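## Task

Two jobs. (a) In this aisle, server cabinet BU43 has a disk shelf where one drive's amber fault light is lit. Pull that drive out, take the spare drive sitting on the cart at the aisle's dead end, insert it into the vacant bay and latch it, then set the faulty drive lying flat and entirely on top of the anti-static mat outside the aisle. (b) Carry the parts box from the utility cart in the hall's corner to the utility cart beside cabinet R28-C04 and set it fully on a tray, with nothing overhanging the tray edge; that receiving cart has to remain exactly where it is now, and a tipped cart is a failure. It also fails if you release or unplug any other drive in the shelf; if any drive breaks (a small drop or a hard knock is enough, and a drive held by its lever can still slip out); if a cabinet door is slammed or the aisle door is slammed open or closed; if the robot drives, turns or quickly swings its arm into any fixed thing in the hall other than the floor (whatever it carries, pushes or sets moving counts as the robot, except a carried drive, for which only drops and hard knocks count); or if the robot topples or is left tilted. At the end every cabinet door must be closed and latched with its handle folded in, and the aisle door must be closed.

## Robot and tools

ROBOT. A TidyBot++: a four-caster mobile base (0.54 m long, 0.50 m wide, 0.38 m high) carrying one seven-joint arm with a two-finger gripper. The shoulder sits 0.12 m ahead of the base centre, 0.68 m up. Segments: upper arm 0.42 m, forearm 0.31 m, hand 0.31 m to the hand point (midway between finger pads). The arm begins folded, hand pointing down, wrist up to 0.08 m beyond the base front. Cameras: base_camera (644x364, fixed on the base, looking forward and down) and wrist_camera (644x476 fisheye, looks along the hand). Loose objects may occasionally get nudged by something.

FRAMES. Base frame: origin on the floor below the base centre, x ahead, y to the left, z up, metres. hand_pose and hand_target are in this frame. The hand's own z axis runs out along the fingers; fingers open along its y axis. Odometry frame = base frame at scene start; base_odometry gives x, y and heading (rad, left positive, -3.142 to 3.142) from wheel turns only, so slip shows as travel and drift grows over many moves. base_tilt is in degrees, forward and right positive.

TOOL move. Optional parts: base, joints, target, speeds, plus cameras and blocking. One arm, so each argument is a single object or list, not one per arm.
- base: object of offsets relative to where the base is when the command starts, measured along its current axes: translate_m (metres, forward +, -2 to 2), strafe_m (metres, left +, -2 to 2), rotate_rad (radians, counter-clockwise seen from above +, -6.3 to 6.3). Combined translate/strafe drives a straight line to that point.
- joints: absolute angle targets by name. joint_1_rad any angle (positive = clockwise from above, the opposite of heading); joint_2_rad -2.249 to 2.249 (0 = upper arm up, + leans forward); joint_3_rad any angle; joint_4_rad -2.579 to 2.579 (elbow, with joint_3 at 3.14 negative bends forward); joint_5_rad any angle; joint_6_rad -2.099 to 2.099 (wrist); joint_7_rad any angle (hand roll; with hand down, + is counter-clockwise, 1.57 puts fingers opening left/right); gripper_pos 0 (open, gap about 85 mm) to 1 (closed). Any-angle joints go the short way, so rotate in steps under half a turn.
- target: absolute hand pose [x, y, z, qw, qx, qy, qz], metres in the base frame, same layout as hand_pose. With target, joints may hold only gripper_pos.
- speeds: caps for this action: translate_m and strafe_m 0.05 to 0.5 m/s (give one only when combining), rotate_rad 0.1 to 1.57 rad/s.
- blocking: true/omitted returns when everything rests; false returns in about 0.5 s while motion continues.
Unknown keys make the call invalid; out-of-range values get it refused, which also cancels the rest of your reply's move/wait/finished_scene calls, as does an unasked stop.

OTHER TOOLS. wait(seconds 0 to 10, cameras) reports state without commanding anything, returning early once motions rest. stop(cameras) brakes all running motions. zoom_image(camera, region [x0, y0, x1, y1] pixels, at most 504 wide and high) enlarges part of the newest image. finished_scene(scene = current scene number) ends the scene irreversibly; the goal must hold with the robot gone.

RESULT LINES. move: done or the worst status. base_status, joint_status, hand_status: moving, done, off_target (rested away from target, maybe still pushing), not_followed (built-in check withheld arm targets; says joint command not followed or pose unreachable, with cause: for self-collision), contact_stop, time_out (base after 14 s; hand after up to 10 s on an unreachable pose), torque_fault, limit_stop_at_motor_heat. on_its_own lists uncommanded behaviour. joint_positions, hand_pose, hand_target, motor_effort (percent of max, peak in brackets, with offsets and noise), base_odometry, base_tilt, pictures (order of images). Gripper at 1 reporting done means it holds nothing; off_target means an object stopped the fingers. ARM HIT flags a hard hit of the arm on the base or itself. MOTOR HOT appears near 60 °C; OVER-TEMPERATURE FAULT at 75 °C lets the arm sag for 30 to 60 s; resend targets afterwards.

PRACTICAL NOTES. A pose reached with done is usually within 3 cm; correct by adding (desired minus measured) to the last target. To hold a loaded hand still, resend hand_target, not hand_pose. Loads make the arm sag; never command a joint to the angle it currently reads while holding something. The hand may curve or overshoot on its way, and targets low and forward close to the base can go wrong or hit the base. Friction can leave joints slightly short; small repeated steps accumulate. A hand pointing down reaches at most about 0.94 m high, and only near the base. Base acceleration is limited to 0.5 m/s2 and 1.57 rad/s2.

AVOID. Dropping or knocking drives; pulling any other drive; slamming doors; fast contact with fixed objects; tipping a cart or moving the target cart; catching the raised arm (about 0.6 m up or more) while driving, reaching far out from the folded pose, or swinging a stretched arm sideways, all of which can topple the robot. A blocked base or arm keeps pushing; torque readings above 104.5 N m (joints 1 to 4) or 51.3 N m (joints 5 to 7) cause a 10 s arm freeze. Hard gripper squeezes on resting parts, twists, or fast heavy swings strain the gripper. Thinking time lets the scene run on.

Each tool is called after "Call:" as a command line: name --argument value for each argument, lists and objects as JSON in quotes; but a table of rows of numbers goes row by row, as --pt "numbers of a row", without its own name.

## Session

Call:
move

Scene clock: 0.00 s.
base_odometry: x=+0.000 y=+0.000 heading=+0.000
base_tilt: forward=-0.1 right=+0.5
base_status: not commanded
joint_positions: joint_1_rad=-0.011 joint_2_rad=-0.332 joint_3_rad=+3.096 joint_4_rad=-2.501 joint_5_rad=+0.025 joint_6_rad=-0.837 joint_7_rad=+1.569 gripper_pos=+0.000
joint_status: not commanded
motor_effort: joint_1_rad=+0 joint_2_rad=-3 joint_3_rad=+1 joint_4_rad=+15 joint_5_rad=+1 joint_6_rad=+0 joint_7_rad=+1
hand_pose: x=+0.2833 y=+0.0034 z=+0.5941 quat_wxyz=(+0.015, +0.997, +0.034, +0.068) (m; base frame)
hand_target: x=+0.2833 y=+0.0034 z=+0.5940 quat_wxyz=(+0.015, +0.997, +0.034, +0.068) (m; base frame)
hand_status: not commanded
pictures: base_camera, wrist_camera

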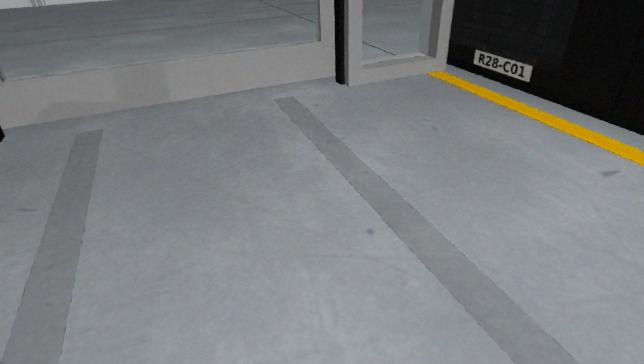

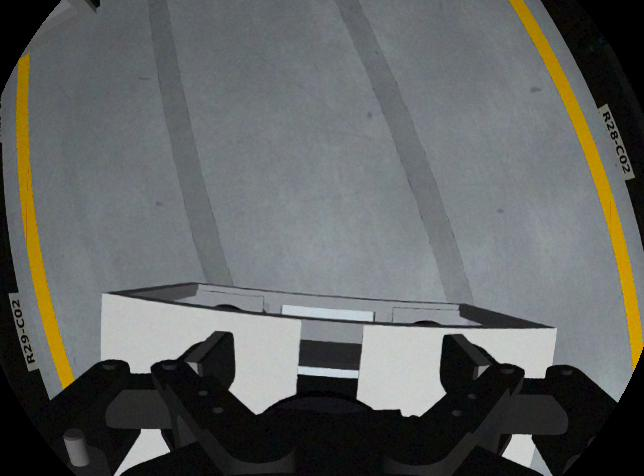

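Call:
move --joints '{"joint_6_rad": 0.5}'

Call:
move --joints '{"joint_1_rad": 1.57}'

Call:
move --joints '{"joint_1_rad": -1.57}'

Scene clock: 23.53 s.
move: done
base_odometry: x=+0.000 y=+0.000 heading=+0.000
base_tilt: forward=-0.1 right=+0.5
base_status: not commanded
joint_positions: joint_1_rad=-0.011 joint_2_rad=-0.332 joint_3_rad=+3.096 joint_4_rad=-2.500 joint_5_rad=+0.025 joint_6_rad=+0.436 joint_7_rad=+1.569 gripper_pos=+0.000
joint_status: all done
motor_effort: joint_1_rad=-1(1) joint_2_rad=-7(8) joint_3_rad=+1(1) joint_4_rad=+19(20) joint_5_rad=+1(1) joint_6_rad=+7(8) joint_7_rad=+0(1)
hand_pose: x=+0.5474 y=+0.0306 z=+0.8523 quat_wxyz=(-0.009, +0.761, +0.037, +0.648) (m; base frame)
hand_target: x=+0.5498 y=+0.0315 z=+0.8716 quat_wxyz=(-0.011, +0.740, +0.037, +0.671) (m; base frame)
hand_status: not commanded
pictures: base_camera, wrist_camera
camera_calibration:
wrist_camera: T_world_to_cam=[[0.119274, -0.99222, 0.0356833, -0.0580271], [-0.207791, -0.0600901, -0.976326, 0.995549], [0.970874, 0.109036, -0.213342, -0.213342], [0, 0, 0, 1]] pos_world=[0.420915, 0.0255089, 0.928536]

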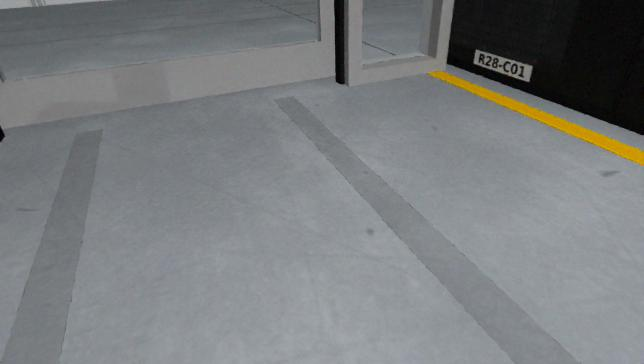

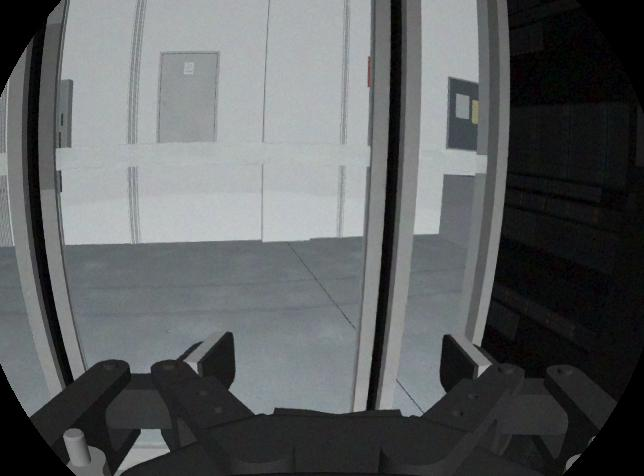

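Scene clock: 26.33 s.
move: done
base_odometry: x=+0.000 y=+0.000 heading=+0.000
base_tilt: forward=-0.1 right=+0.5
base_status: not commanded
joint_positions: joint_1_rad=+1.554 joint_2_rad=-0.332 joint_3_rad=+3.096 joint_4_rad=-2.500 joint_5_rad=+0.025 joint_6_rad=+0.436 joint_7_rad=+1.569 gripper_pos=+0.000
joint_status: all done
motor_effort: joint_1_rad=+0(2) joint_2_rad=-7(8) joint_3_rad=+1(2) joint_4_rad=+19(20) joint_5_rad=+1(1) joint_6_rad=+7(8) joint_7_rad=+0(1)
hand_pose: x=+0.1522 y=-0.4282 z=+0.8523 quat_wxyz=(+0.450, +0.566, -0.510, +0.466) (m; base frame)
hand_target: x=+0.1460 y=-0.4311 z=+0.8716 quat_wxyz=(+0.470, +0.547, -0.500, +0.480) (m; base frame)
hand_status: not commanded
pictures: base_camera, wrist_camera
camera_calibration:
wrist_camera: T_world_to_cam=[[-0.991503, -0.125087, 0.0357006, 0.0741542], [-0.0613219, 0.207419, -0.976328, 0.978129], [0.114721, -0.970222, -0.213327, -0.111528], [0, 0, 0, 1]] pos_world=[0.1463, -0.301814, 0.928536]

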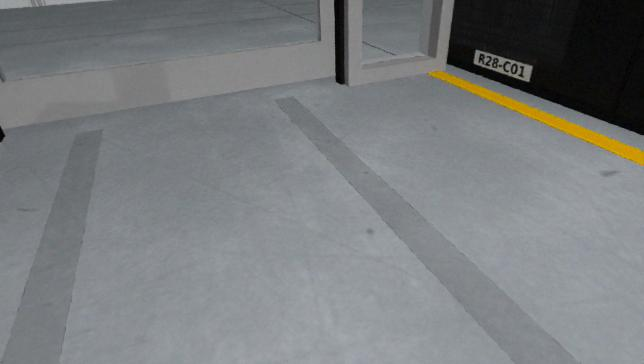

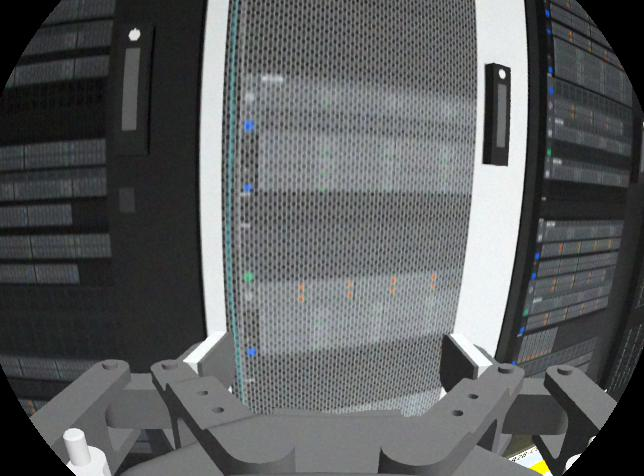

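Scene clock: 30.27 s.
move: done
base_odometry: x=+0.000 y=+0.000 heading=+0.000
base_tilt: forward=-0.1 right=+0.5
base_status: not commanded
joint_positions: joint_1_rad=-1.554 joint_2_rad=-0.332 joint_3_rad=+3.096 joint_4_rad=-2.500 joint_5_rad=+0.025 joint_6_rad=+0.436 joint_7_rad=+1.569 gripper_pos=+0.000
joint_status: all done
motor_effort: joint_1_rad=-1(3) joint_2_rad=-7(8) joint_3_rad=+1(2) joint_4_rad=+19(20) joint_5_rad=+1(1) joint_6_rad=+7(8) joint_7_rad=+0(1)
hand_pose: x=+0.1006 y=+0.4291 z=+0.8523 quat_wxyz=(-0.458, +0.520, +0.557, +0.458) (m; base frame)
hand_target: x=+0.0927 y=+0.4311 z=+0.8716 quat_wxyz=(-0.479, +0.501, +0.546, +0.470) (m; base frame)
hand_status: not commanded
pictures: base_camera, wrist_camera
camera_calibration:
wrist_camera: T_world_to_cam=[[0.995217, 0.0909099, 0.0357647, -0.162369], [0.0542149, -0.209413, -0.976323, 0.964365], [-0.0812679, 0.973592, -0.21334, -0.0881376], [0, 0, 0, 1]] pos_world=[0.102146, 0.302522, 0.928536]

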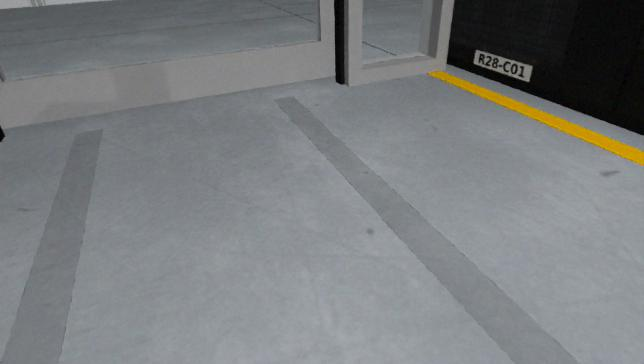

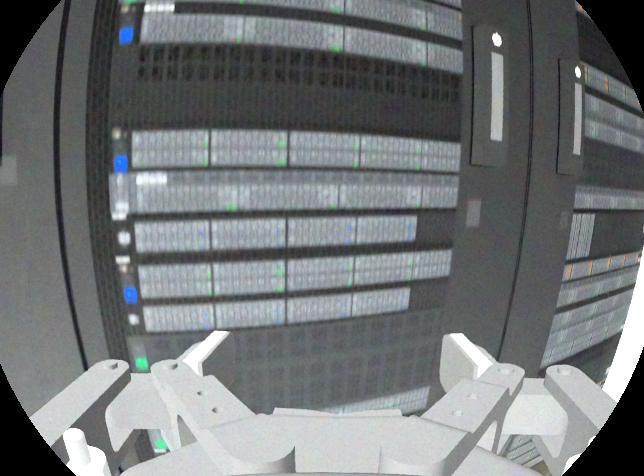

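Call:
zoom_image --camera "wrist_camera" --region '[80, 0, 480, 380]'

Scaled by 1.260.

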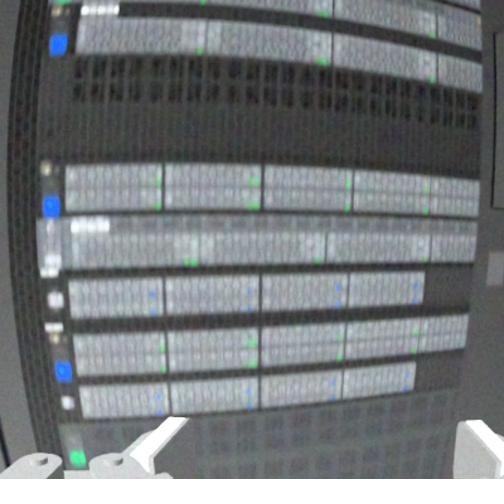

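Call:
move --joints '{"joint_6_rad": 1.1}' --cameras '["wrist_camera"]'

Call:
move --joints '{"joint_1_rad": 1.57}' --cameras '["wrist_camera"]'

Scene clock: 41.10 s.
move: done
base_odometry: x=+0.000 y=+0.000 heading=+0.000
base_tilt: forward=-0.1 right=+0.5
base_status: not commanded
joint_positions: joint_1_rad=-1.554 joint_2_rad=-0.332 joint_3_rad=+3.096 joint_4_rad=-2.501 joint_5_rad=+0.025 joint_6_rad=+1.037 joint_7_rad=+1.569 gripper_pos=+0.000
joint_status: all done
motor_effort: joint_1_rad=-1(1) joint_2_rad=-7(9) joint_3_rad=+1(1) joint_4_rad=+19(22) joint_5_rad=+0(1) joint_6_rad=+7(10) joint_7_rad=+0(0)
hand_pose: x=+0.0952 y=+0.4035 z=+1.0345 quat_wxyz=(-0.603, +0.361, +0.397, +0.591) (m; base frame)
hand_target: x=+0.0885 y=+0.3940 z=+1.0518 quat_wxyz=(-0.620, +0.339, +0.380, +0.597) (m; base frame)
hand_status: not commanded
pictures: wrist_camera
camera_calibration:
wrist_camera: T_world_to_cam=[[0.994568, 0.081756, 0.0644296, -0.187086], [0.0287409, 0.379221, -0.92486, 0.848913], [-0.100046, 0.921687, 0.374811, -0.610536], [0, 0, 0, 1]] pos_world=[0.10059, 0.256093, 1.02601]

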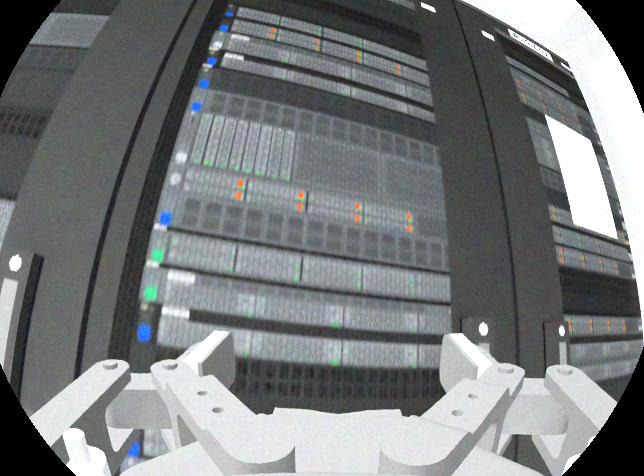

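Scene clock: 45.03 s.
move: done
base_odometry: x=+0.000 y=+0.000 heading=+0.000
base_tilt: forward=-0.1 right=+0.5
base_status: not commanded
joint_positions: joint_1_rad=+1.553 joint_2_rad=-0.332 joint_3_rad=+3.096 joint_4_rad=-2.501 joint_5_rad=+0.025 joint_6_rad=+1.037 joint_7_rad=+1.569 gripper_pos=+0.000
joint_status: all done
motor_effort: joint_1_rad=+0(2) joint_2_rad=-7(8) joint_3_rad=+1(2) joint_4_rad=+19(19) joint_5_rad=+1(1) joint_6_rad=+7(7) joint_7_rad=+0(1)
hand_pose: x=+0.1567 y=-0.4024 z=+1.0345 quat_wxyz=(+0.580, +0.403, -0.354, +0.613) (m; base frame)
hand_target: x=+0.1502 y=-0.3940 z=+1.0518 quat_wxyz=(+0.596, +0.381, -0.339, +0.620) (m; base frame)
hand_status: not commanded
pictures: wrist_camera
camera_calibration:
wrist_camera: T_world_to_cam=[[-0.99116, -0.115988, 0.0644164, 0.0493213], [-0.0156399, -0.379992, -0.924857, 0.854201], [0.13175, -0.917689, 0.374819, -0.638116], [0, 0, 0, 1]] pos_world=[0.146317, -0.255282, 1.02601]

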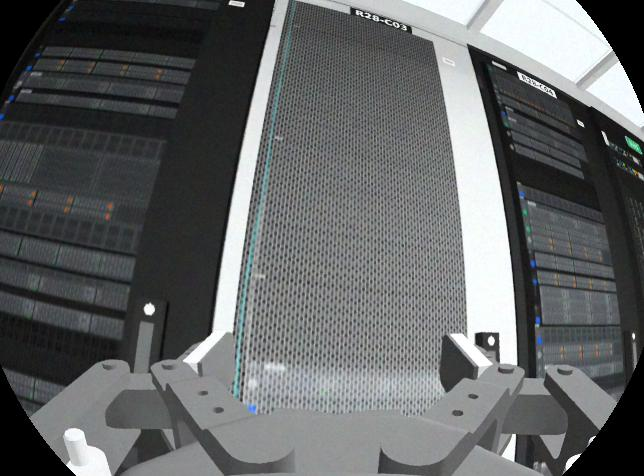

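Call:
zoom_image --camera "wrist_camera" --region '[420, 40, 620, 160]'

Call:
zoom_image --camera "wrist_camera" --region '[180, 0, 340, 100]'

Scaled by 2.520.

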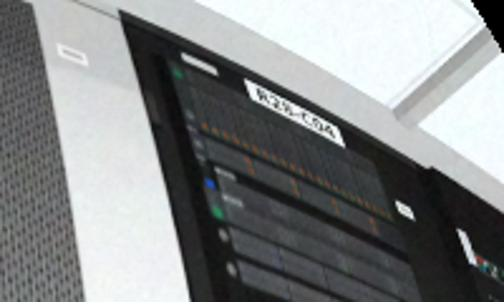

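Scaled by 3.150.

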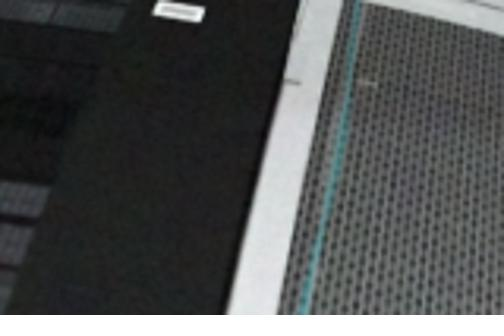

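Call:
move --joints '{"joint_1_rad": 2.3, "joint_6_rad": 0.6}' --cameras '["wrist_camera"]'

Call:
move --joints '{"joint_1_rad": 3.1, "joint_6_rad": 0.6}' --cameras '["wrist_camera"]'

Call:
move --joints '{"joint_1_rad": -2.3, "joint_6_rad": 0.6}' --cameras '["wrist_camera"]'

Scene clock: 60.63 s.
move: done
base_odometry: x=+0.000 y=+0.000 heading=+0.000
base_tilt: forward=-0.1 right=+0.5
base_status: not commanded
joint_positions: joint_1_rad=+2.284 joint_2_rad=-0.332 joint_3_rad=+3.096 joint_4_rad=-2.501 joint_5_rad=+0.025 joint_6_rad=+0.658 joint_7_rad=+1.569 gripper_pos=+0.000
joint_status: all done
motor_effort: joint_1_rad=-1(2) joint_2_rad=-7(8) joint_3_rad=+1(2) joint_4_rad=+20(20) joint_5_rad=+1(1) joint_6_rad=+7(9) joint_7_rad=+0(1)
hand_pose: x=-0.1421 y=-0.3454 z=+0.9210 quat_wxyz=(+0.658, +0.314, -0.610, +0.311) (m; base frame)
hand_target: x=-0.1485 y=-0.3411 z=+0.9027 quat_wxyz=(+0.642, +0.318, -0.631, +0.297) (m; base frame)
hand_status: not commanded
pictures: wrist_camera
camera_calibration:
wrist_camera: T_world_to_cam=[[-0.821056, 0.568919, 0.0468927, 0.0439058], [-0.0421015, 0.0215717, -0.99888, 0.969259], [-0.569294, -0.822111, 0.00624082, -0.231052], [0, 0, 0, 1]] pos_world=[-0.0546798, -0.235837, 0.967557]

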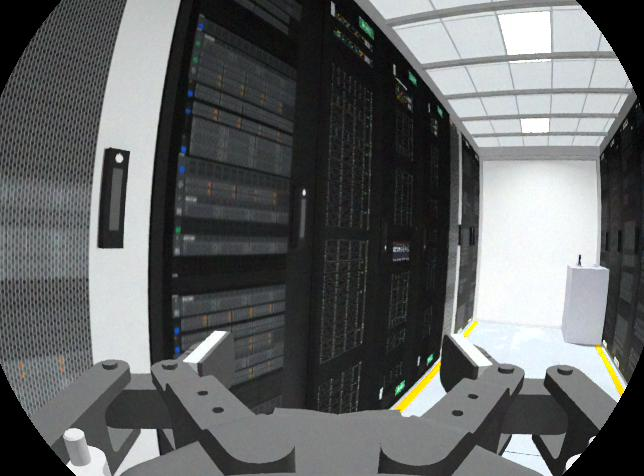

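Scene clock: 62.70 s.
move: done
base_odometry: x=+0.000 y=+0.000 heading=+0.000
base_tilt: forward=-0.1 right=+0.5
base_status: not commanded
joint_positions: joint_1_rad=+3.084 joint_2_rad=-0.332 joint_3_rad=+3.096 joint_4_rad=-2.501 joint_5_rad=+0.025 joint_6_rad=+0.655 joint_7_rad=+1.569 gripper_pos=+0.000
joint_status: all done
motor_effort: joint_1_rad=-1(2) joint_2_rad=-7(8) joint_3_rad=+1(1) joint_4_rad=+20(20) joint_5_rad=+1(1) joint_6_rad=+7(9) joint_7_rad=+0(1)
hand_pose: x=-0.3108 y=-0.0534 z=+0.9201 quat_wxyz=(+0.726, +0.052, -0.685, +0.030) (m; base frame)
hand_target: x=-0.3120 y=-0.0458 z=+0.9027 quat_wxyz=(+0.707, +0.047, -0.705, +0.023) (m; base frame)
hand_status: not commanded
pictures: wrist_camera
camera_calibration:
wrist_camera: T_world_to_cam=[[-0.16402, 0.985346, 0.0468065, -0.0342503], [-0.010984, 0.0456218, -0.998898, 0.965923], [-0.986396, -0.164353, 0.00334015, -0.17874], [0, 0, 0, 1]] pos_world=[-0.171317, -0.0396953, 0.967059]

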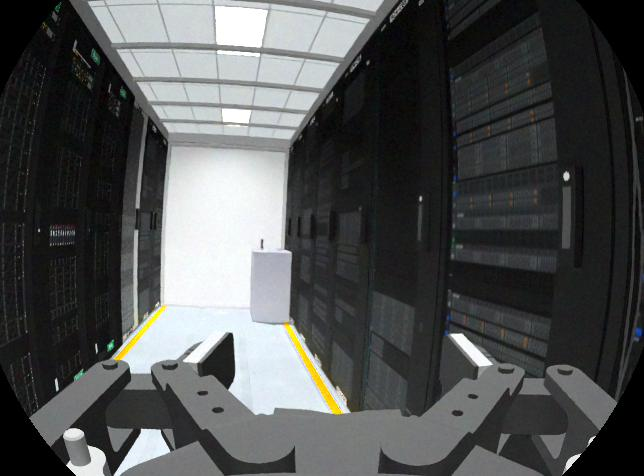

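Scene clock: 64.87 s.
move: done
base_odometry: x=+0.000 y=+0.000 heading=+0.000
base_tilt: forward=-0.1 right=+0.5
base_status: not commanded
joint_positions: joint_1_rad=+3.967 joint_2_rad=-0.332 joint_3_rad=+3.096 joint_4_rad=-2.501 joint_5_rad=+0.025 joint_6_rad=+0.655 joint_7_rad=+1.569 gripper_pos=+0.000
joint_status: all done
motor_effort: joint_1_rad=+0(2) joint_2_rad=-7(8) joint_3_rad=+1(1) joint_4_rad=+19(20) joint_5_rad=+1(1) joint_6_rad=+7(8) joint_7_rad=+0(1)
hand_pose: x=-0.1950 y=+0.2982 z=+0.9201 quat_wxyz=(+0.670, -0.246, -0.641, -0.283) (m; base frame)
hand_target: x=-0.1899 y=+0.3040 z=+0.9027 quat_wxyz=(+0.649, -0.259, -0.657, -0.281) (m; base frame)
hand_status: not commanded
pictures: wrist_camera
camera_calibration:
wrist_camera: T_world_to_cam=[[0.657323, 0.752156, 0.046772, -0.131952], [0.0283351, 0.0373529, -0.9989, 0.961276], [-0.753076, 0.657925, 0.00324046, -0.206518], [0, 0, 0, 1]] pos_world=[-0.0960266, 0.199216, 0.96706]

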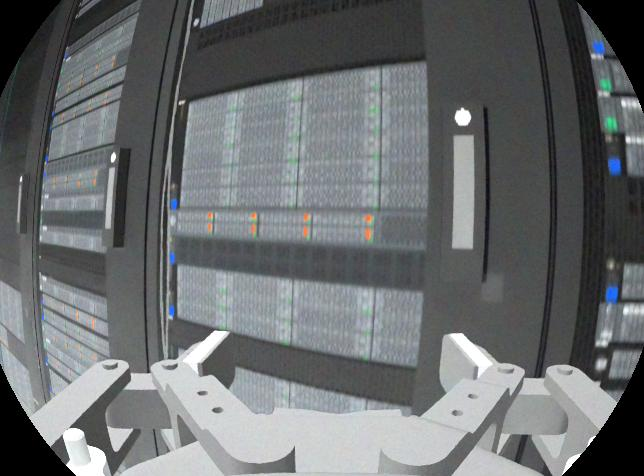

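Call:
move --joints '{"joint_1_rad": 3.1}' --cameras '["wrist_camera"]'

Call:
zoom_image --camera "wrist_camera" --region '[200, 200, 360, 360]'

Call:
zoom_image --camera "wrist_camera" --region '[280, 0, 440, 130]'

Call:
zoom_image --camera "wrist_camera" --region '[20, 0, 170, 130]'

Scene clock: 75.50 s.
move: done
base_odometry: x=+0.000 y=+0.000 heading=+0.000
base_tilt: forward=-0.1 right=+0.6
base_status: not commanded
joint_positions: joint_1_rad=+3.116 joint_2_rad=-0.332 joint_3_rad=+3.096 joint_4_rad=-2.501 joint_5_rad=+0.025 joint_6_rad=+0.655 joint_7_rad=+1.569 gripper_pos=+0.000
joint_status: all done
motor_effort: joint_1_rad=-1(2) joint_2_rad=-7(8) joint_3_rad=+1(2) joint_4_rad=+19(20) joint_5_rad=+1(1) joint_6_rad=+7(8) joint_7_rad=+0(0)
hand_pose: x=-0.3123 y=-0.0393 z=+0.9200 quat_wxyz=(+0.727, +0.041, -0.686, +0.019) (m; base frame)
hand_target: x=-0.3120 y=-0.0458 z=+0.9027 quat_wxyz=(+0.707, +0.047, -0.705, +0.023) (m; base frame)
hand_status: not commanded
pictures: wrist_camera
camera_calibration:
wrist_camera: T_world_to_cam=[[-0.131753, 0.990179, 0.0467726, -0.0380318], [-0.00928545, 0.0459491, -0.998901, 0.965783], [-0.991239, -0.132042, 0.00314034, -0.17804], [0, 0, 0, 1]] pos_world=[-0.172523, -0.0302274, 0.96706]

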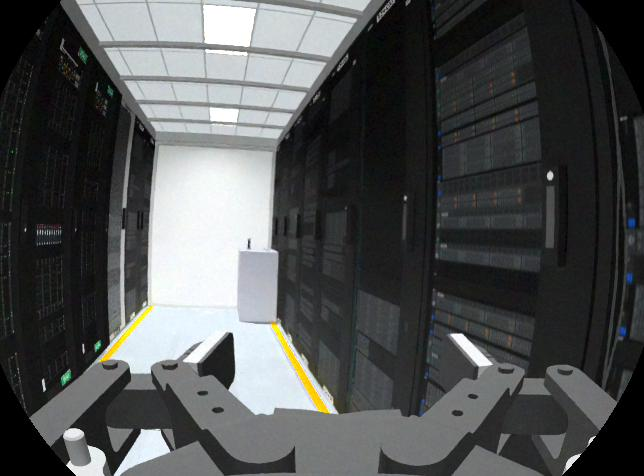

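Scaled by 3.150.

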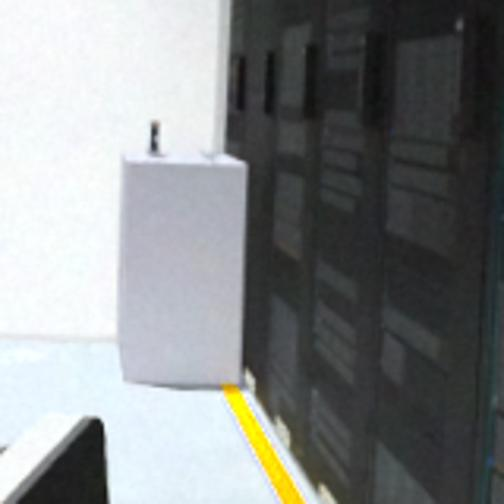

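Scaled by 3.150.

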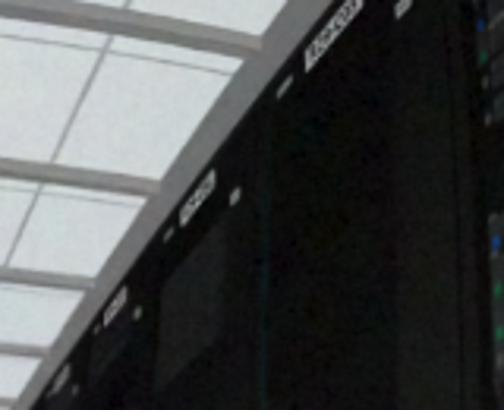

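Scaled by 3.360.

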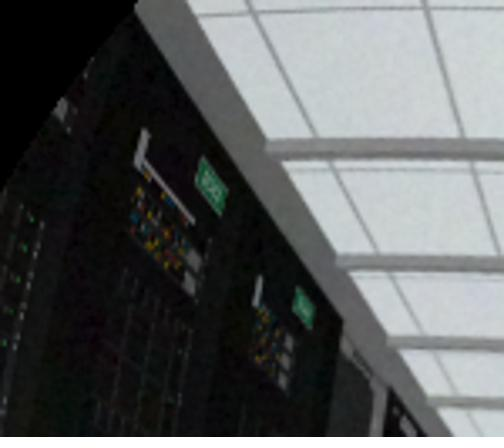

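Call:
zoom_image --camera "wrist_camera" --region '[370, 0, 410, 30]'

Call:
zoom_image --camera "wrist_camera" --region '[230, 230, 290, 275]'

Scaled by 12.600.

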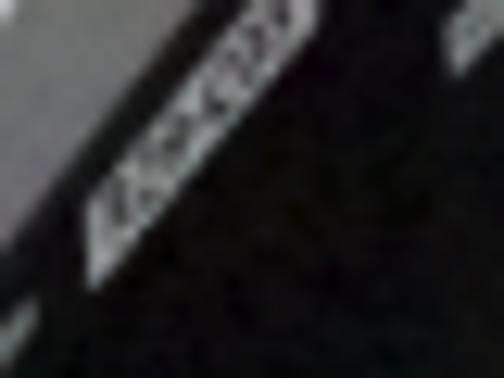

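Scaled by 8.400.

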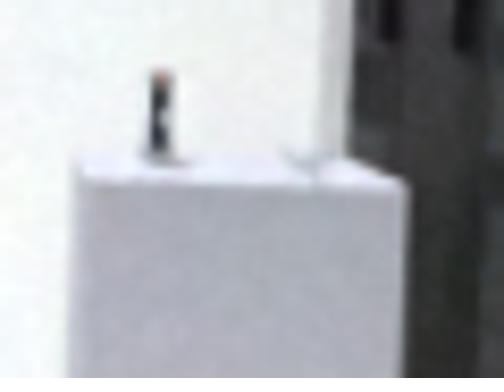

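Call:
move --base '{"rotate_rad": -2.77}' --speeds '{"rotate_rad": 0.8}' --cameras '[]'

Call:
move --joints '{"joint_1_rad": 0.0}'

Scene clock: 132.07 s.
move: done
base_odometry: x=+0.000 y=+0.000 heading=-2.769
base_tilt: forward=-0.1 right=+0.5
base_status: done
joint_positions: joint_1_rad=+3.113 joint_2_rad=-0.332 joint_3_rad=+3.096 joint_4_rad=-2.501 joint_5_rad=+0.025 joint_6_rad=+0.654 joint_7_rad=+1.569 gripper_pos=+0.000
joint_status: not commanded
motor_effort: joint_1_rad=+0(1) joint_2_rad=-7(8) joint_3_rad=+1(1) joint_4_rad=+19(20) joint_5_rad=+1(1) joint_6_rad=+7(8) joint_7_rad=+0(1)
hand_pose: x=-0.3122 y=-0.0405 z=+0.9198 quat_wxyz=(+0.726, +0.042, -0.686, +0.020) (m; base frame)
hand_target: x=-0.3120 y=-0.0458 z=+0.9027 quat_wxyz=(+0.707, +0.047, -0.705, +0.023) (m; base frame)
hand_status: not commanded
pictures: none
No camera images: "cameras" was empty.

Scene clock: 135.97 s.
move: done
base_odometry: x=+0.000 y=+0.000 heading=-2.769
base_tilt: forward=-0.1 right=+0.6
base_status: not commanded
joint_positions: joint_1_rad=+0.016 joint_2_rad=-0.332 joint_3_rad=+3.096 joint_4_rad=-2.501 joint_5_rad=+0.025 joint_6_rad=+0.654 joint_7_rad=+1.569 gripper_pos=+0.000
joint_status: all done
motor_effort: joint_1_rad=-1(2) joint_2_rad=-7(8) joint_3_rad=+1(1) joint_4_rad=+20(20) joint_5_rad=+1(1) joint_6_rad=+7(8) joint_7_rad=+0(1)
hand_pose: x=+0.5516 y=+0.0213 z=+0.9198 quat_wxyz=(-0.003, +0.687, +0.026, +0.727) (m; base frame)
hand_target: x=+0.5515 y=+0.0278 z=+0.9027 quat_wxyz=(-0.008, +0.706, +0.032, +0.708) (m; base frame)
hand_status: not commanded
pictures: base_camera, wrist_camera
camera_calibration:
wrist_camera: T_world_to_cam=[[0.0904052, -0.99481, 0.0466991, -0.0643867], [0.00675844, -0.0462773, -0.998906, 0.963957], [0.995882, 0.0906219, 0.00253965, -0.41393], [0, 0, 0, 1]] pos_world=[0.411531, 0.0180679, 0.96696]

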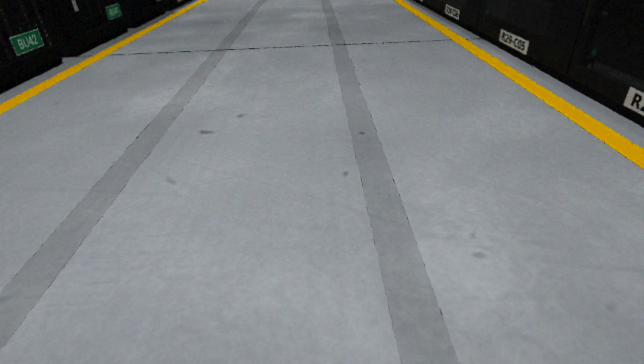

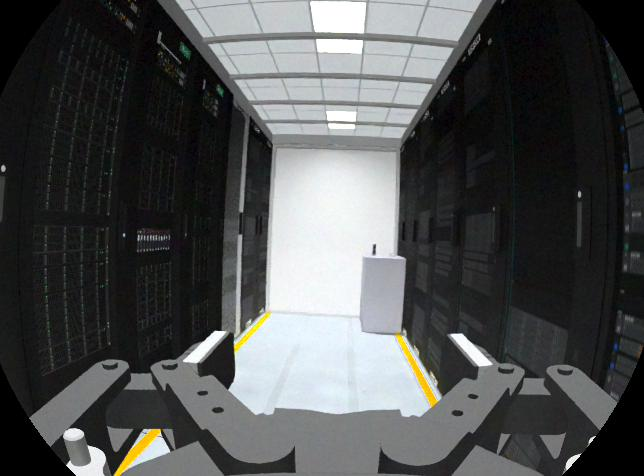

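Call:
zoom_image --camera "base_camera" --region '[0, 0, 160, 70]'

Call:
zoom_image --camera "wrist_camera" --region '[100, 150, 260, 330]'

Scaled by 3.150.

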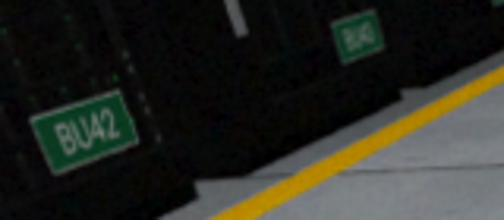

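Scaled by 2.800.

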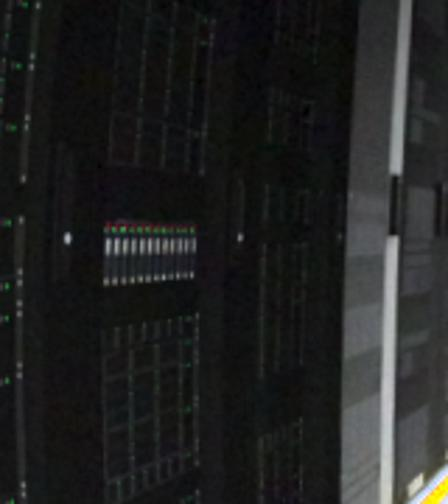

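Call:
move --base '{"translate_m": 1.5, "strafe_m": 0.15, "rotate_rad": 0.025}' --speeds '{"translate_m": 0.4}' --cameras '[]'

Call:
move --joints '{"joint_1_rad": -1.57}'

Scene clock: 173.50 s.
move: done
base_odometry: x=-1.343 y=-0.685 heading=-2.745
base_tilt: forward=-0.2 right=+0.5
base_status: done
joint_positions: joint_1_rad=+0.012 joint_2_rad=-0.332 joint_3_rad=+3.096 joint_4_rad=-2.501 joint_5_rad=+0.025 joint_6_rad=+0.651 joint_7_rad=+1.569 gripper_pos=+0.000
joint_status: not commanded
motor_effort: joint_1_rad=-1(1) joint_2_rad=-7(10) joint_3_rad=+1(2) joint_4_rad=+19(20) joint_5_rad=+0(1) joint_6_rad=+7(8) joint_7_rad=+0(1)
hand_pose: x=+0.5515 y=+0.0233 z=+0.9190 quat_wxyz=(-0.005, +0.688, +0.028, +0.726) (m; base frame)
hand_target: x=+0.5515 y=+0.0278 z=+0.9027 quat_wxyz=(-0.008, +0.706, +0.032, +0.708) (m; base frame)
hand_status: not commanded
pictures: none
No camera images: "cameras" was empty.

Scene clock: 176.30 s.
move: done
base_odometry: x=-1.343 y=-0.685 heading=-2.745
base_tilt: forward=+0.0 right=+0.5
base_status: not commanded
joint_positions: joint_1_rad=-1.554 joint_2_rad=-0.332 joint_3_rad=+3.096 joint_4_rad=-2.501 joint_5_rad=+0.025 joint_6_rad=+0.651 joint_7_rad=+1.569 gripper_pos=+0.000
joint_status: all done
motor_effort: joint_1_rad=+0(2) joint_2_rad=-7(8) joint_3_rad=+1(1) joint_4_rad=+19(20) joint_5_rad=+1(1) joint_6_rad=+7(8) joint_7_rad=+0(1)
hand_pose: x=+0.0980 y=+0.4326 z=+0.9190 quat_wxyz=(-0.515, +0.468, +0.505, +0.511) (m; base frame)
hand_target: x=+0.0915 y=+0.4326 z=+0.9027 quat_wxyz=(-0.506, +0.477, +0.522, +0.495) (m; base frame)
hand_status: not commanded
pictures: base_camera, wrist_camera
camera_calibration:
wrist_camera: T_world_to_cam=[[0.994874, 0.0897299, 0.0466361, -0.171951], [0.046462, 0.00402904, -0.998912, 0.959533], [-0.0898201, 0.995958, -0.000160637, -0.282302], [0, 0, 0, 1]] pos_world=[0.101132, 0.292724, 0.966463]

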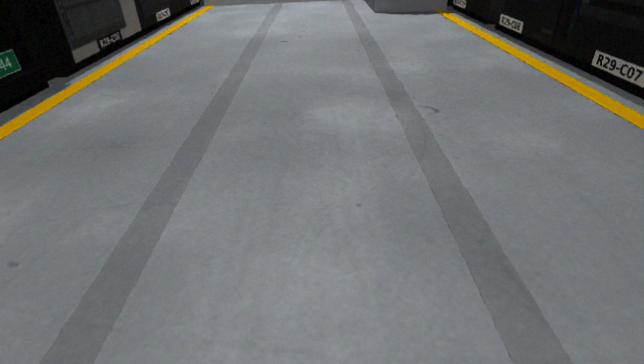

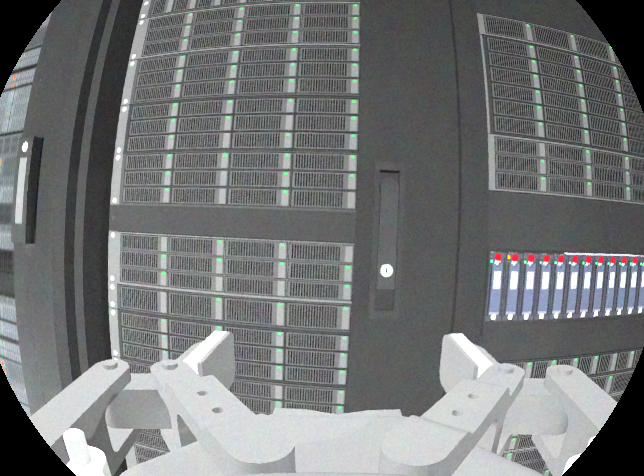

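Call:
move --base '{"translate_m": 0.62}' --speeds '{"translate_m": 0.4}'

Call:
zoom_image --camera "wrist_camera" --region '[100, 150, 420, 400]'

Scene clock: 184.93 s.
move: done
base_odometry: x=-1.915 y=-0.925 heading=-2.744
base_tilt: forward=-0.1 right=+0.5
base_status: done
joint_positions: joint_1_rad=-1.556 joint_2_rad=-0.332 joint_3_rad=+3.096 joint_4_rad=-2.501 joint_5_rad=+0.025 joint_6_rad=+0.651 joint_7_rad=+1.569 gripper_pos=+0.000
joint_status: not commanded
motor_effort: joint_1_rad=+0(1) joint_2_rad=-8(8) joint_3_rad=+1(2) joint_4_rad=+19(20) joint_5_rad=+1(1) joint_6_rad=+7(8) joint_7_rad=+0(1)
hand_pose: x=+0.0971 y=+0.4326 z=+0.9190 quat_wxyz=(-0.516, +0.467, +0.505, +0.510) (m; base frame)
hand_target: x=+0.0915 y=+0.4326 z=+0.9027 quat_wxyz=(-0.506, +0.477, +0.522, +0.495) (m; base frame)
hand_status: not commanded
pictures: base_camera, wrist_camera
camera_calibration:
wrist_camera: T_world_to_cam=[[0.994676, 0.0919329, 0.0465611, -0.171909], [0.0463875, 0.0040251, -0.998915, 0.959573], [-0.0920206, 0.995757, -0.000260873, -0.281978], [0, 0, 0, 1]] pos_world=[0.100534, 0.292723, 0.966463]

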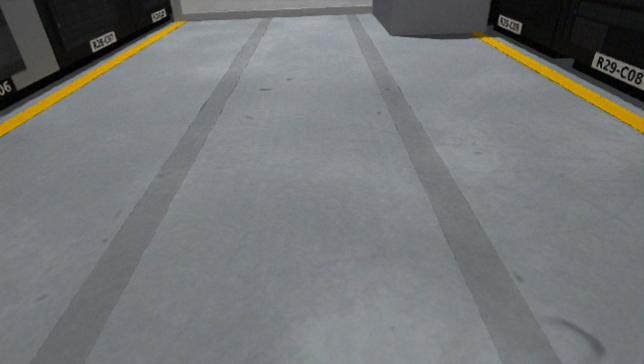

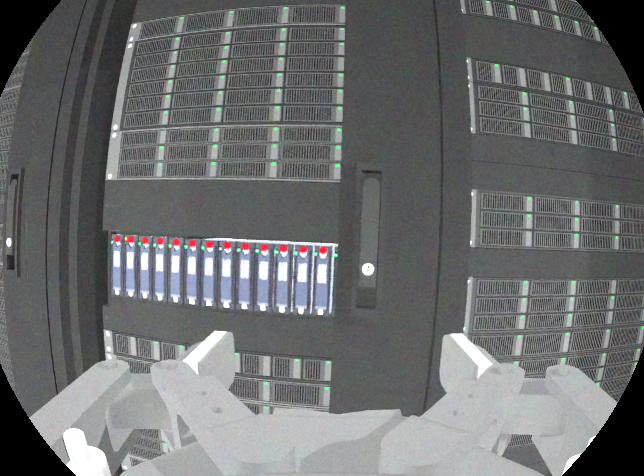

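Scaled by 1.575.

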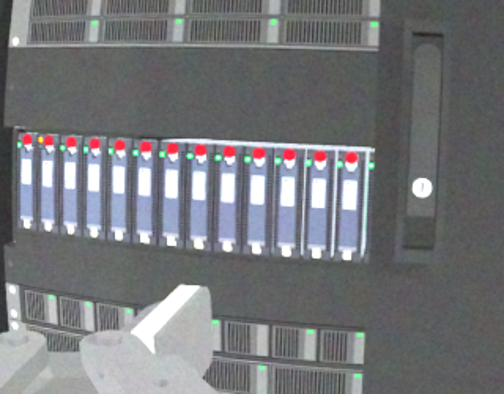

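Call:
zoom_image --camera "wrist_camera" --region '[330, 150, 410, 320]'

Call:
zoom_image --camera "wrist_camera" --region '[100, 225, 200, 325]'

Call:
zoom_image --camera "wrist_camera" --region '[250, 225, 350, 325]'

Scaled by 2.965.

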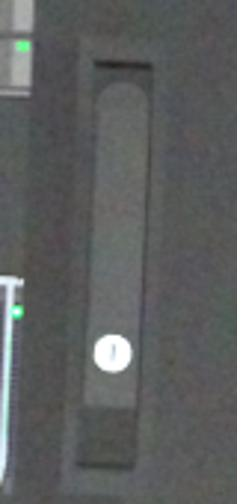

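Scaled by 5.040.

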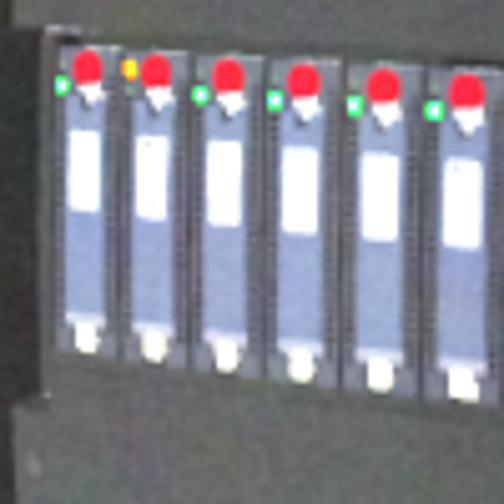

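Scaled by 5.040.

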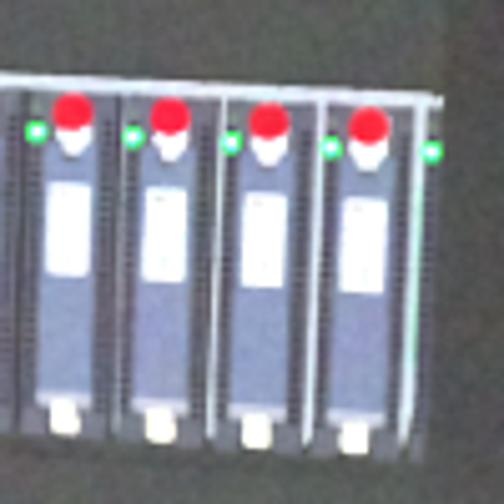

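Call:
move --target '[0.12, 0.58, 0.90, 0.5, -0.5, -0.5, -0.5]'

Call:
zoom_image --camera "wrist_camera" --region '[230, 60, 480, 360]'

Scene clock: 258.97 s.
move: done
base_odometry: x=-1.915 y=-0.925 heading=-2.744
base_tilt: forward=-0.1 right=+0.5
base_status: not commanded
joint_positions: joint_1_rad=-0.934 joint_2_rad=+0.088 joint_3_rad=+2.472 joint_4_rad=-2.203 joint_5_rad=+0.019 joint_6_rad=+0.651 joint_7_rad=+1.639 gripper_pos=+0.000
joint_status: not commanded
motor_effort: joint_1_rad=+0(2) joint_2_rad=-17(18) joint_3_rad=-1(2) joint_4_rad=+19(20) joint_5_rad=+1(1) joint_6_rad=+8(8) joint_7_rad=+0(1)
hand_pose: x=+0.1051 y=+0.5726 z=+0.8838 quat_wxyz=(-0.491, +0.493, +0.531, +0.484) (m; base frame)
hand_target: x=+0.1200 y=+0.5800 z=+0.9000 quat_wxyz=(-0.500, +0.500, +0.500, +0.500) (m; base frame)
hand_status: done (0.023 m and 4.2 deg from the pose sent, 0.150 m and 4.4 deg at the start)
pictures: base_camera, wrist_camera
camera_calibration:
wrist_camera: T_world_to_cam=[[0.994657, 0.0965814, 0.0364663, -0.184762], [0.0459939, -0.0983361, -0.99409, 0.977903], [-0.0924246, 0.990455, -0.102253, -0.327445], [0, 0, 0, 1]] pos_world=[0.108533, 0.438327, 0.945379]

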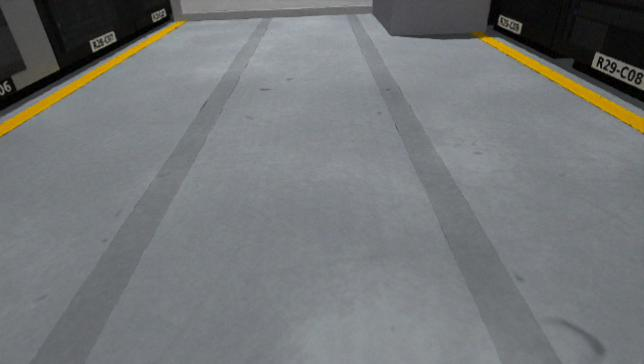

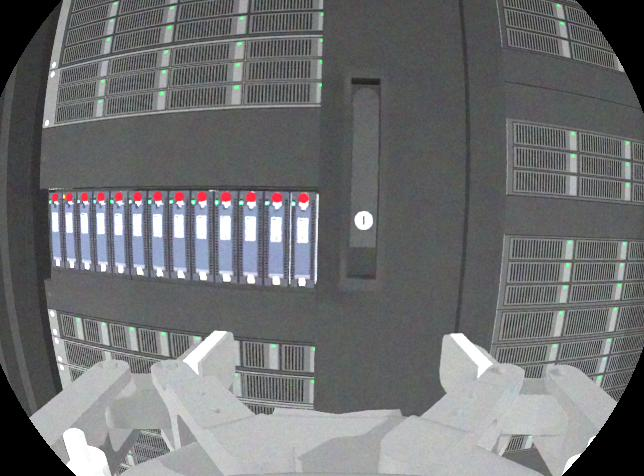

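Scaled by 1.680.

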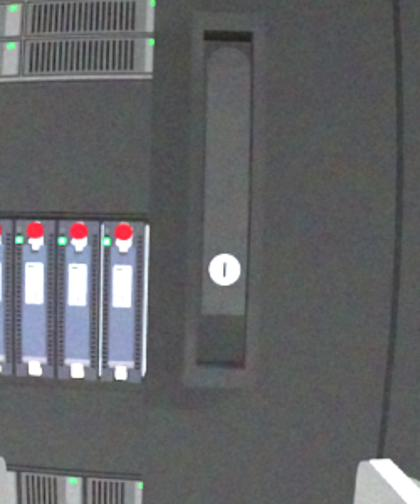

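Call:
move --joints '{"joint_1_rad": 0.0, "joint_2_rad": -0.33, "joint_3_rad": 3.1, "joint_4_rad": -2.5, "joint_5_rad": 0.03, "joint_6_rad": 0.4, "joint_7_rad": 1.57}' --cameras '[]'

Call:
move --base '{"translate_m": 0.9, "strafe_m": -0.25}' --speeds '{"translate_m": 0.4}'

Scene clock: 361.07 s.
move: done
base_odometry: x=-1.915 y=-0.925 heading=-2.744
base_tilt: forward=-0.1 right=+0.6
base_status: not commanded
joint_positions: joint_1_rad=-0.015 joint_2_rad=-0.303 joint_3_rad=+3.080 joint_4_rad=-2.477 joint_5_rad=+0.019 joint_6_rad=+0.456 joint_7_rad=+1.613 gripper_pos=+0.000
joint_status: all done
motor_effort: joint_1_rad=+0(2) joint_2_rad=-9(18) joint_3_rad=+1(2) joint_4_rad=+19(21) joint_5_rad=+1(2) joint_6_rad=+7(9) joint_7_rad=+0(1)
hand_pose: x=+0.5578 y=+0.0395 z=+0.8590 quat_wxyz=(-0.001, +0.755, +0.059, +0.653) (m; base frame)
hand_target: x=+0.5463 y=+0.0240 z=+0.8406 quat_wxyz=(-0.003, +0.773, +0.034, +0.633) (m; base frame)
hand_status: not commanded
pictures: none
No camera images: "cameras" was empty.

Scene clock: 364.57 s.
move: done
base_odometry: x=-2.842 y=-1.043 heading=-2.744
base_tilt: forward=-0.1 right=+0.5
base_status: done
joint_positions: joint_1_rad=-0.015 joint_2_rad=-0.312 joint_3_rad=+3.080 joint_4_rad=-2.480 joint_5_rad=+0.019 joint_6_rad=+0.452 joint_7_rad=+1.612 gripper_pos=+0.000
joint_status: not commanded
motor_effort: joint_1_rad=+0(1) joint_2_rad=-8(10) joint_3_rad=+1(2) joint_4_rad=+19(20) joint_5_rad=+1(1) joint_6_rad=+8(8) joint_7_rad=+0(1)
hand_pose: x=+0.5555 y=+0.0392 z=+0.8598 quat_wxyz=(-0.001, +0.755, +0.058, +0.654) (m; base frame)
hand_target: x=+0.5463 y=+0.0240 z=+0.8406 quat_wxyz=(-0.003, +0.773, +0.034, +0.633) (m; base frame)
hand_status: not commanded
pictures: base_camera, wrist_camera
camera_calibration:
wrist_camera: T_world_to_cam=[[0.140065, -0.987044, 0.0782664, -0.0991783], [-0.187494, -0.104055, -0.976739, 0.995848], [0.972228, 0.122133, -0.19964, -0.233644], [0, 0, 0, 1]] pos_world=[0.427763, 0.0342657, 0.933801]

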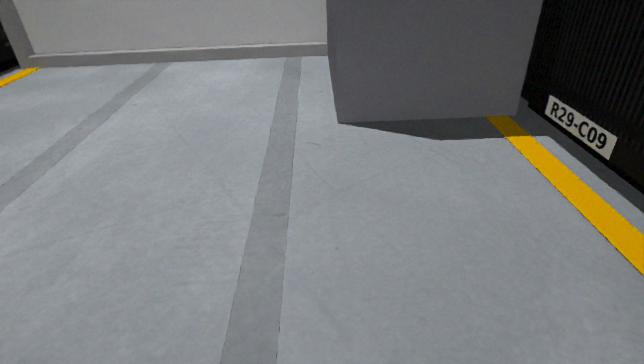

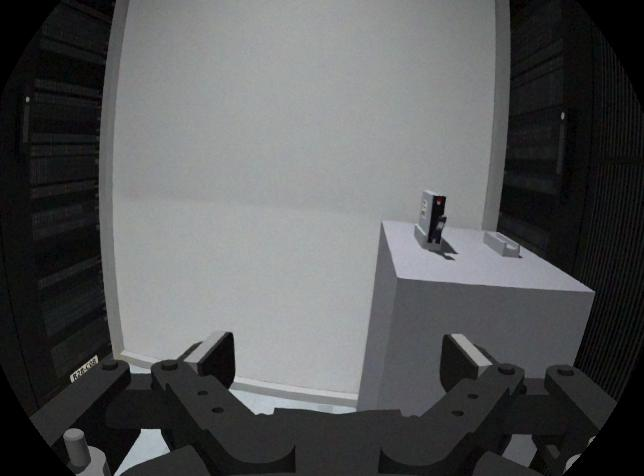

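Call:
zoom_image --camera "wrist_camera" --region '[370, 160, 600, 310]'

Call:
zoom_image --camera "wrist_camera" --region '[400, 180, 470, 270]'

Scaled by 2.191.

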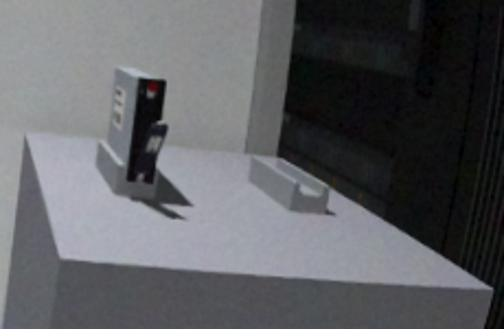

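Scaled by 5.600.

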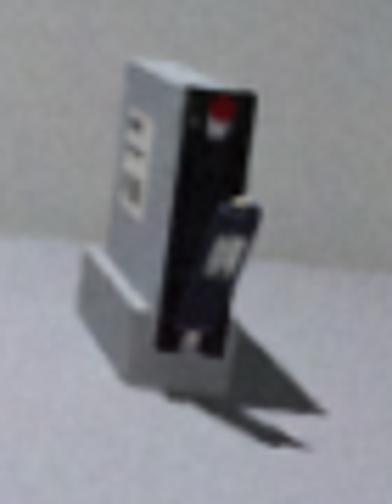

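Call:
move --base '{"translate_m": 0.5, "strafe_m": -0.17}' --speeds '{"translate_m": 0.25}'

Call:
zoom_image --camera "wrist_camera" --region '[220, 140, 480, 360]'

Scene clock: 470.80 s.
move: done
base_odometry: x=-3.369 y=-1.080 heading=-2.744
base_tilt: forward=-0.1 right=+0.5
base_status: done
joint_positions: joint_1_rad=-0.015 joint_2_rad=-0.315 joint_3_rad=+3.081 joint_4_rad=-2.481 joint_5_rad=+0.019 joint_6_rad=+0.452 joint_7_rad=+1.612 gripper_pos=+0.000
joint_status: not commanded
motor_effort: joint_1_rad=+0(1) joint_2_rad=-8(10) joint_3_rad=+1(1) joint_4_rad=+20(20) joint_5_rad=+1(1) joint_6_rad=+7(8) joint_7_rad=+0(1)
hand_pose: x=+0.5548 y=+0.0390 z=+0.8602 quat_wxyz=(-0.001, +0.754, +0.058, +0.654) (m; base frame)
hand_target: x=+0.5463 y=+0.0240 z=+0.8406 quat_wxyz=(-0.003, +0.773, +0.034, +0.633) (m; base frame)
hand_status: not commanded
pictures: base_camera, wrist_camera
camera_calibration:
wrist_camera: T_world_to_cam=[[0.139561, -0.987106, 0.0783917, -0.099194], [-0.186432, -0.103944, -0.976954, 0.995811], [0.972505, 0.12173, -0.198535, -0.233902], [0, 0, 0, 1]] pos_world=[0.426966, 0.0340664, 0.934199]

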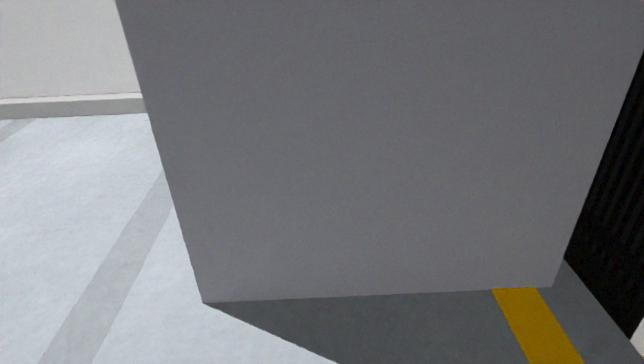

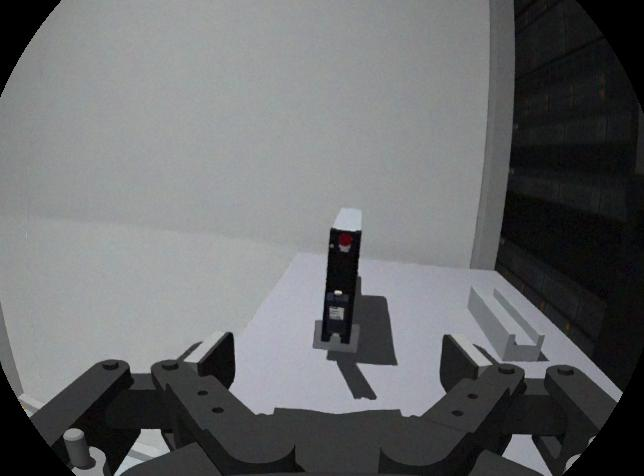

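Scaled by 1.938.

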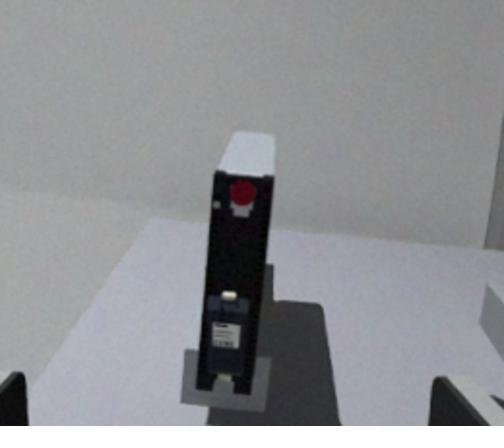

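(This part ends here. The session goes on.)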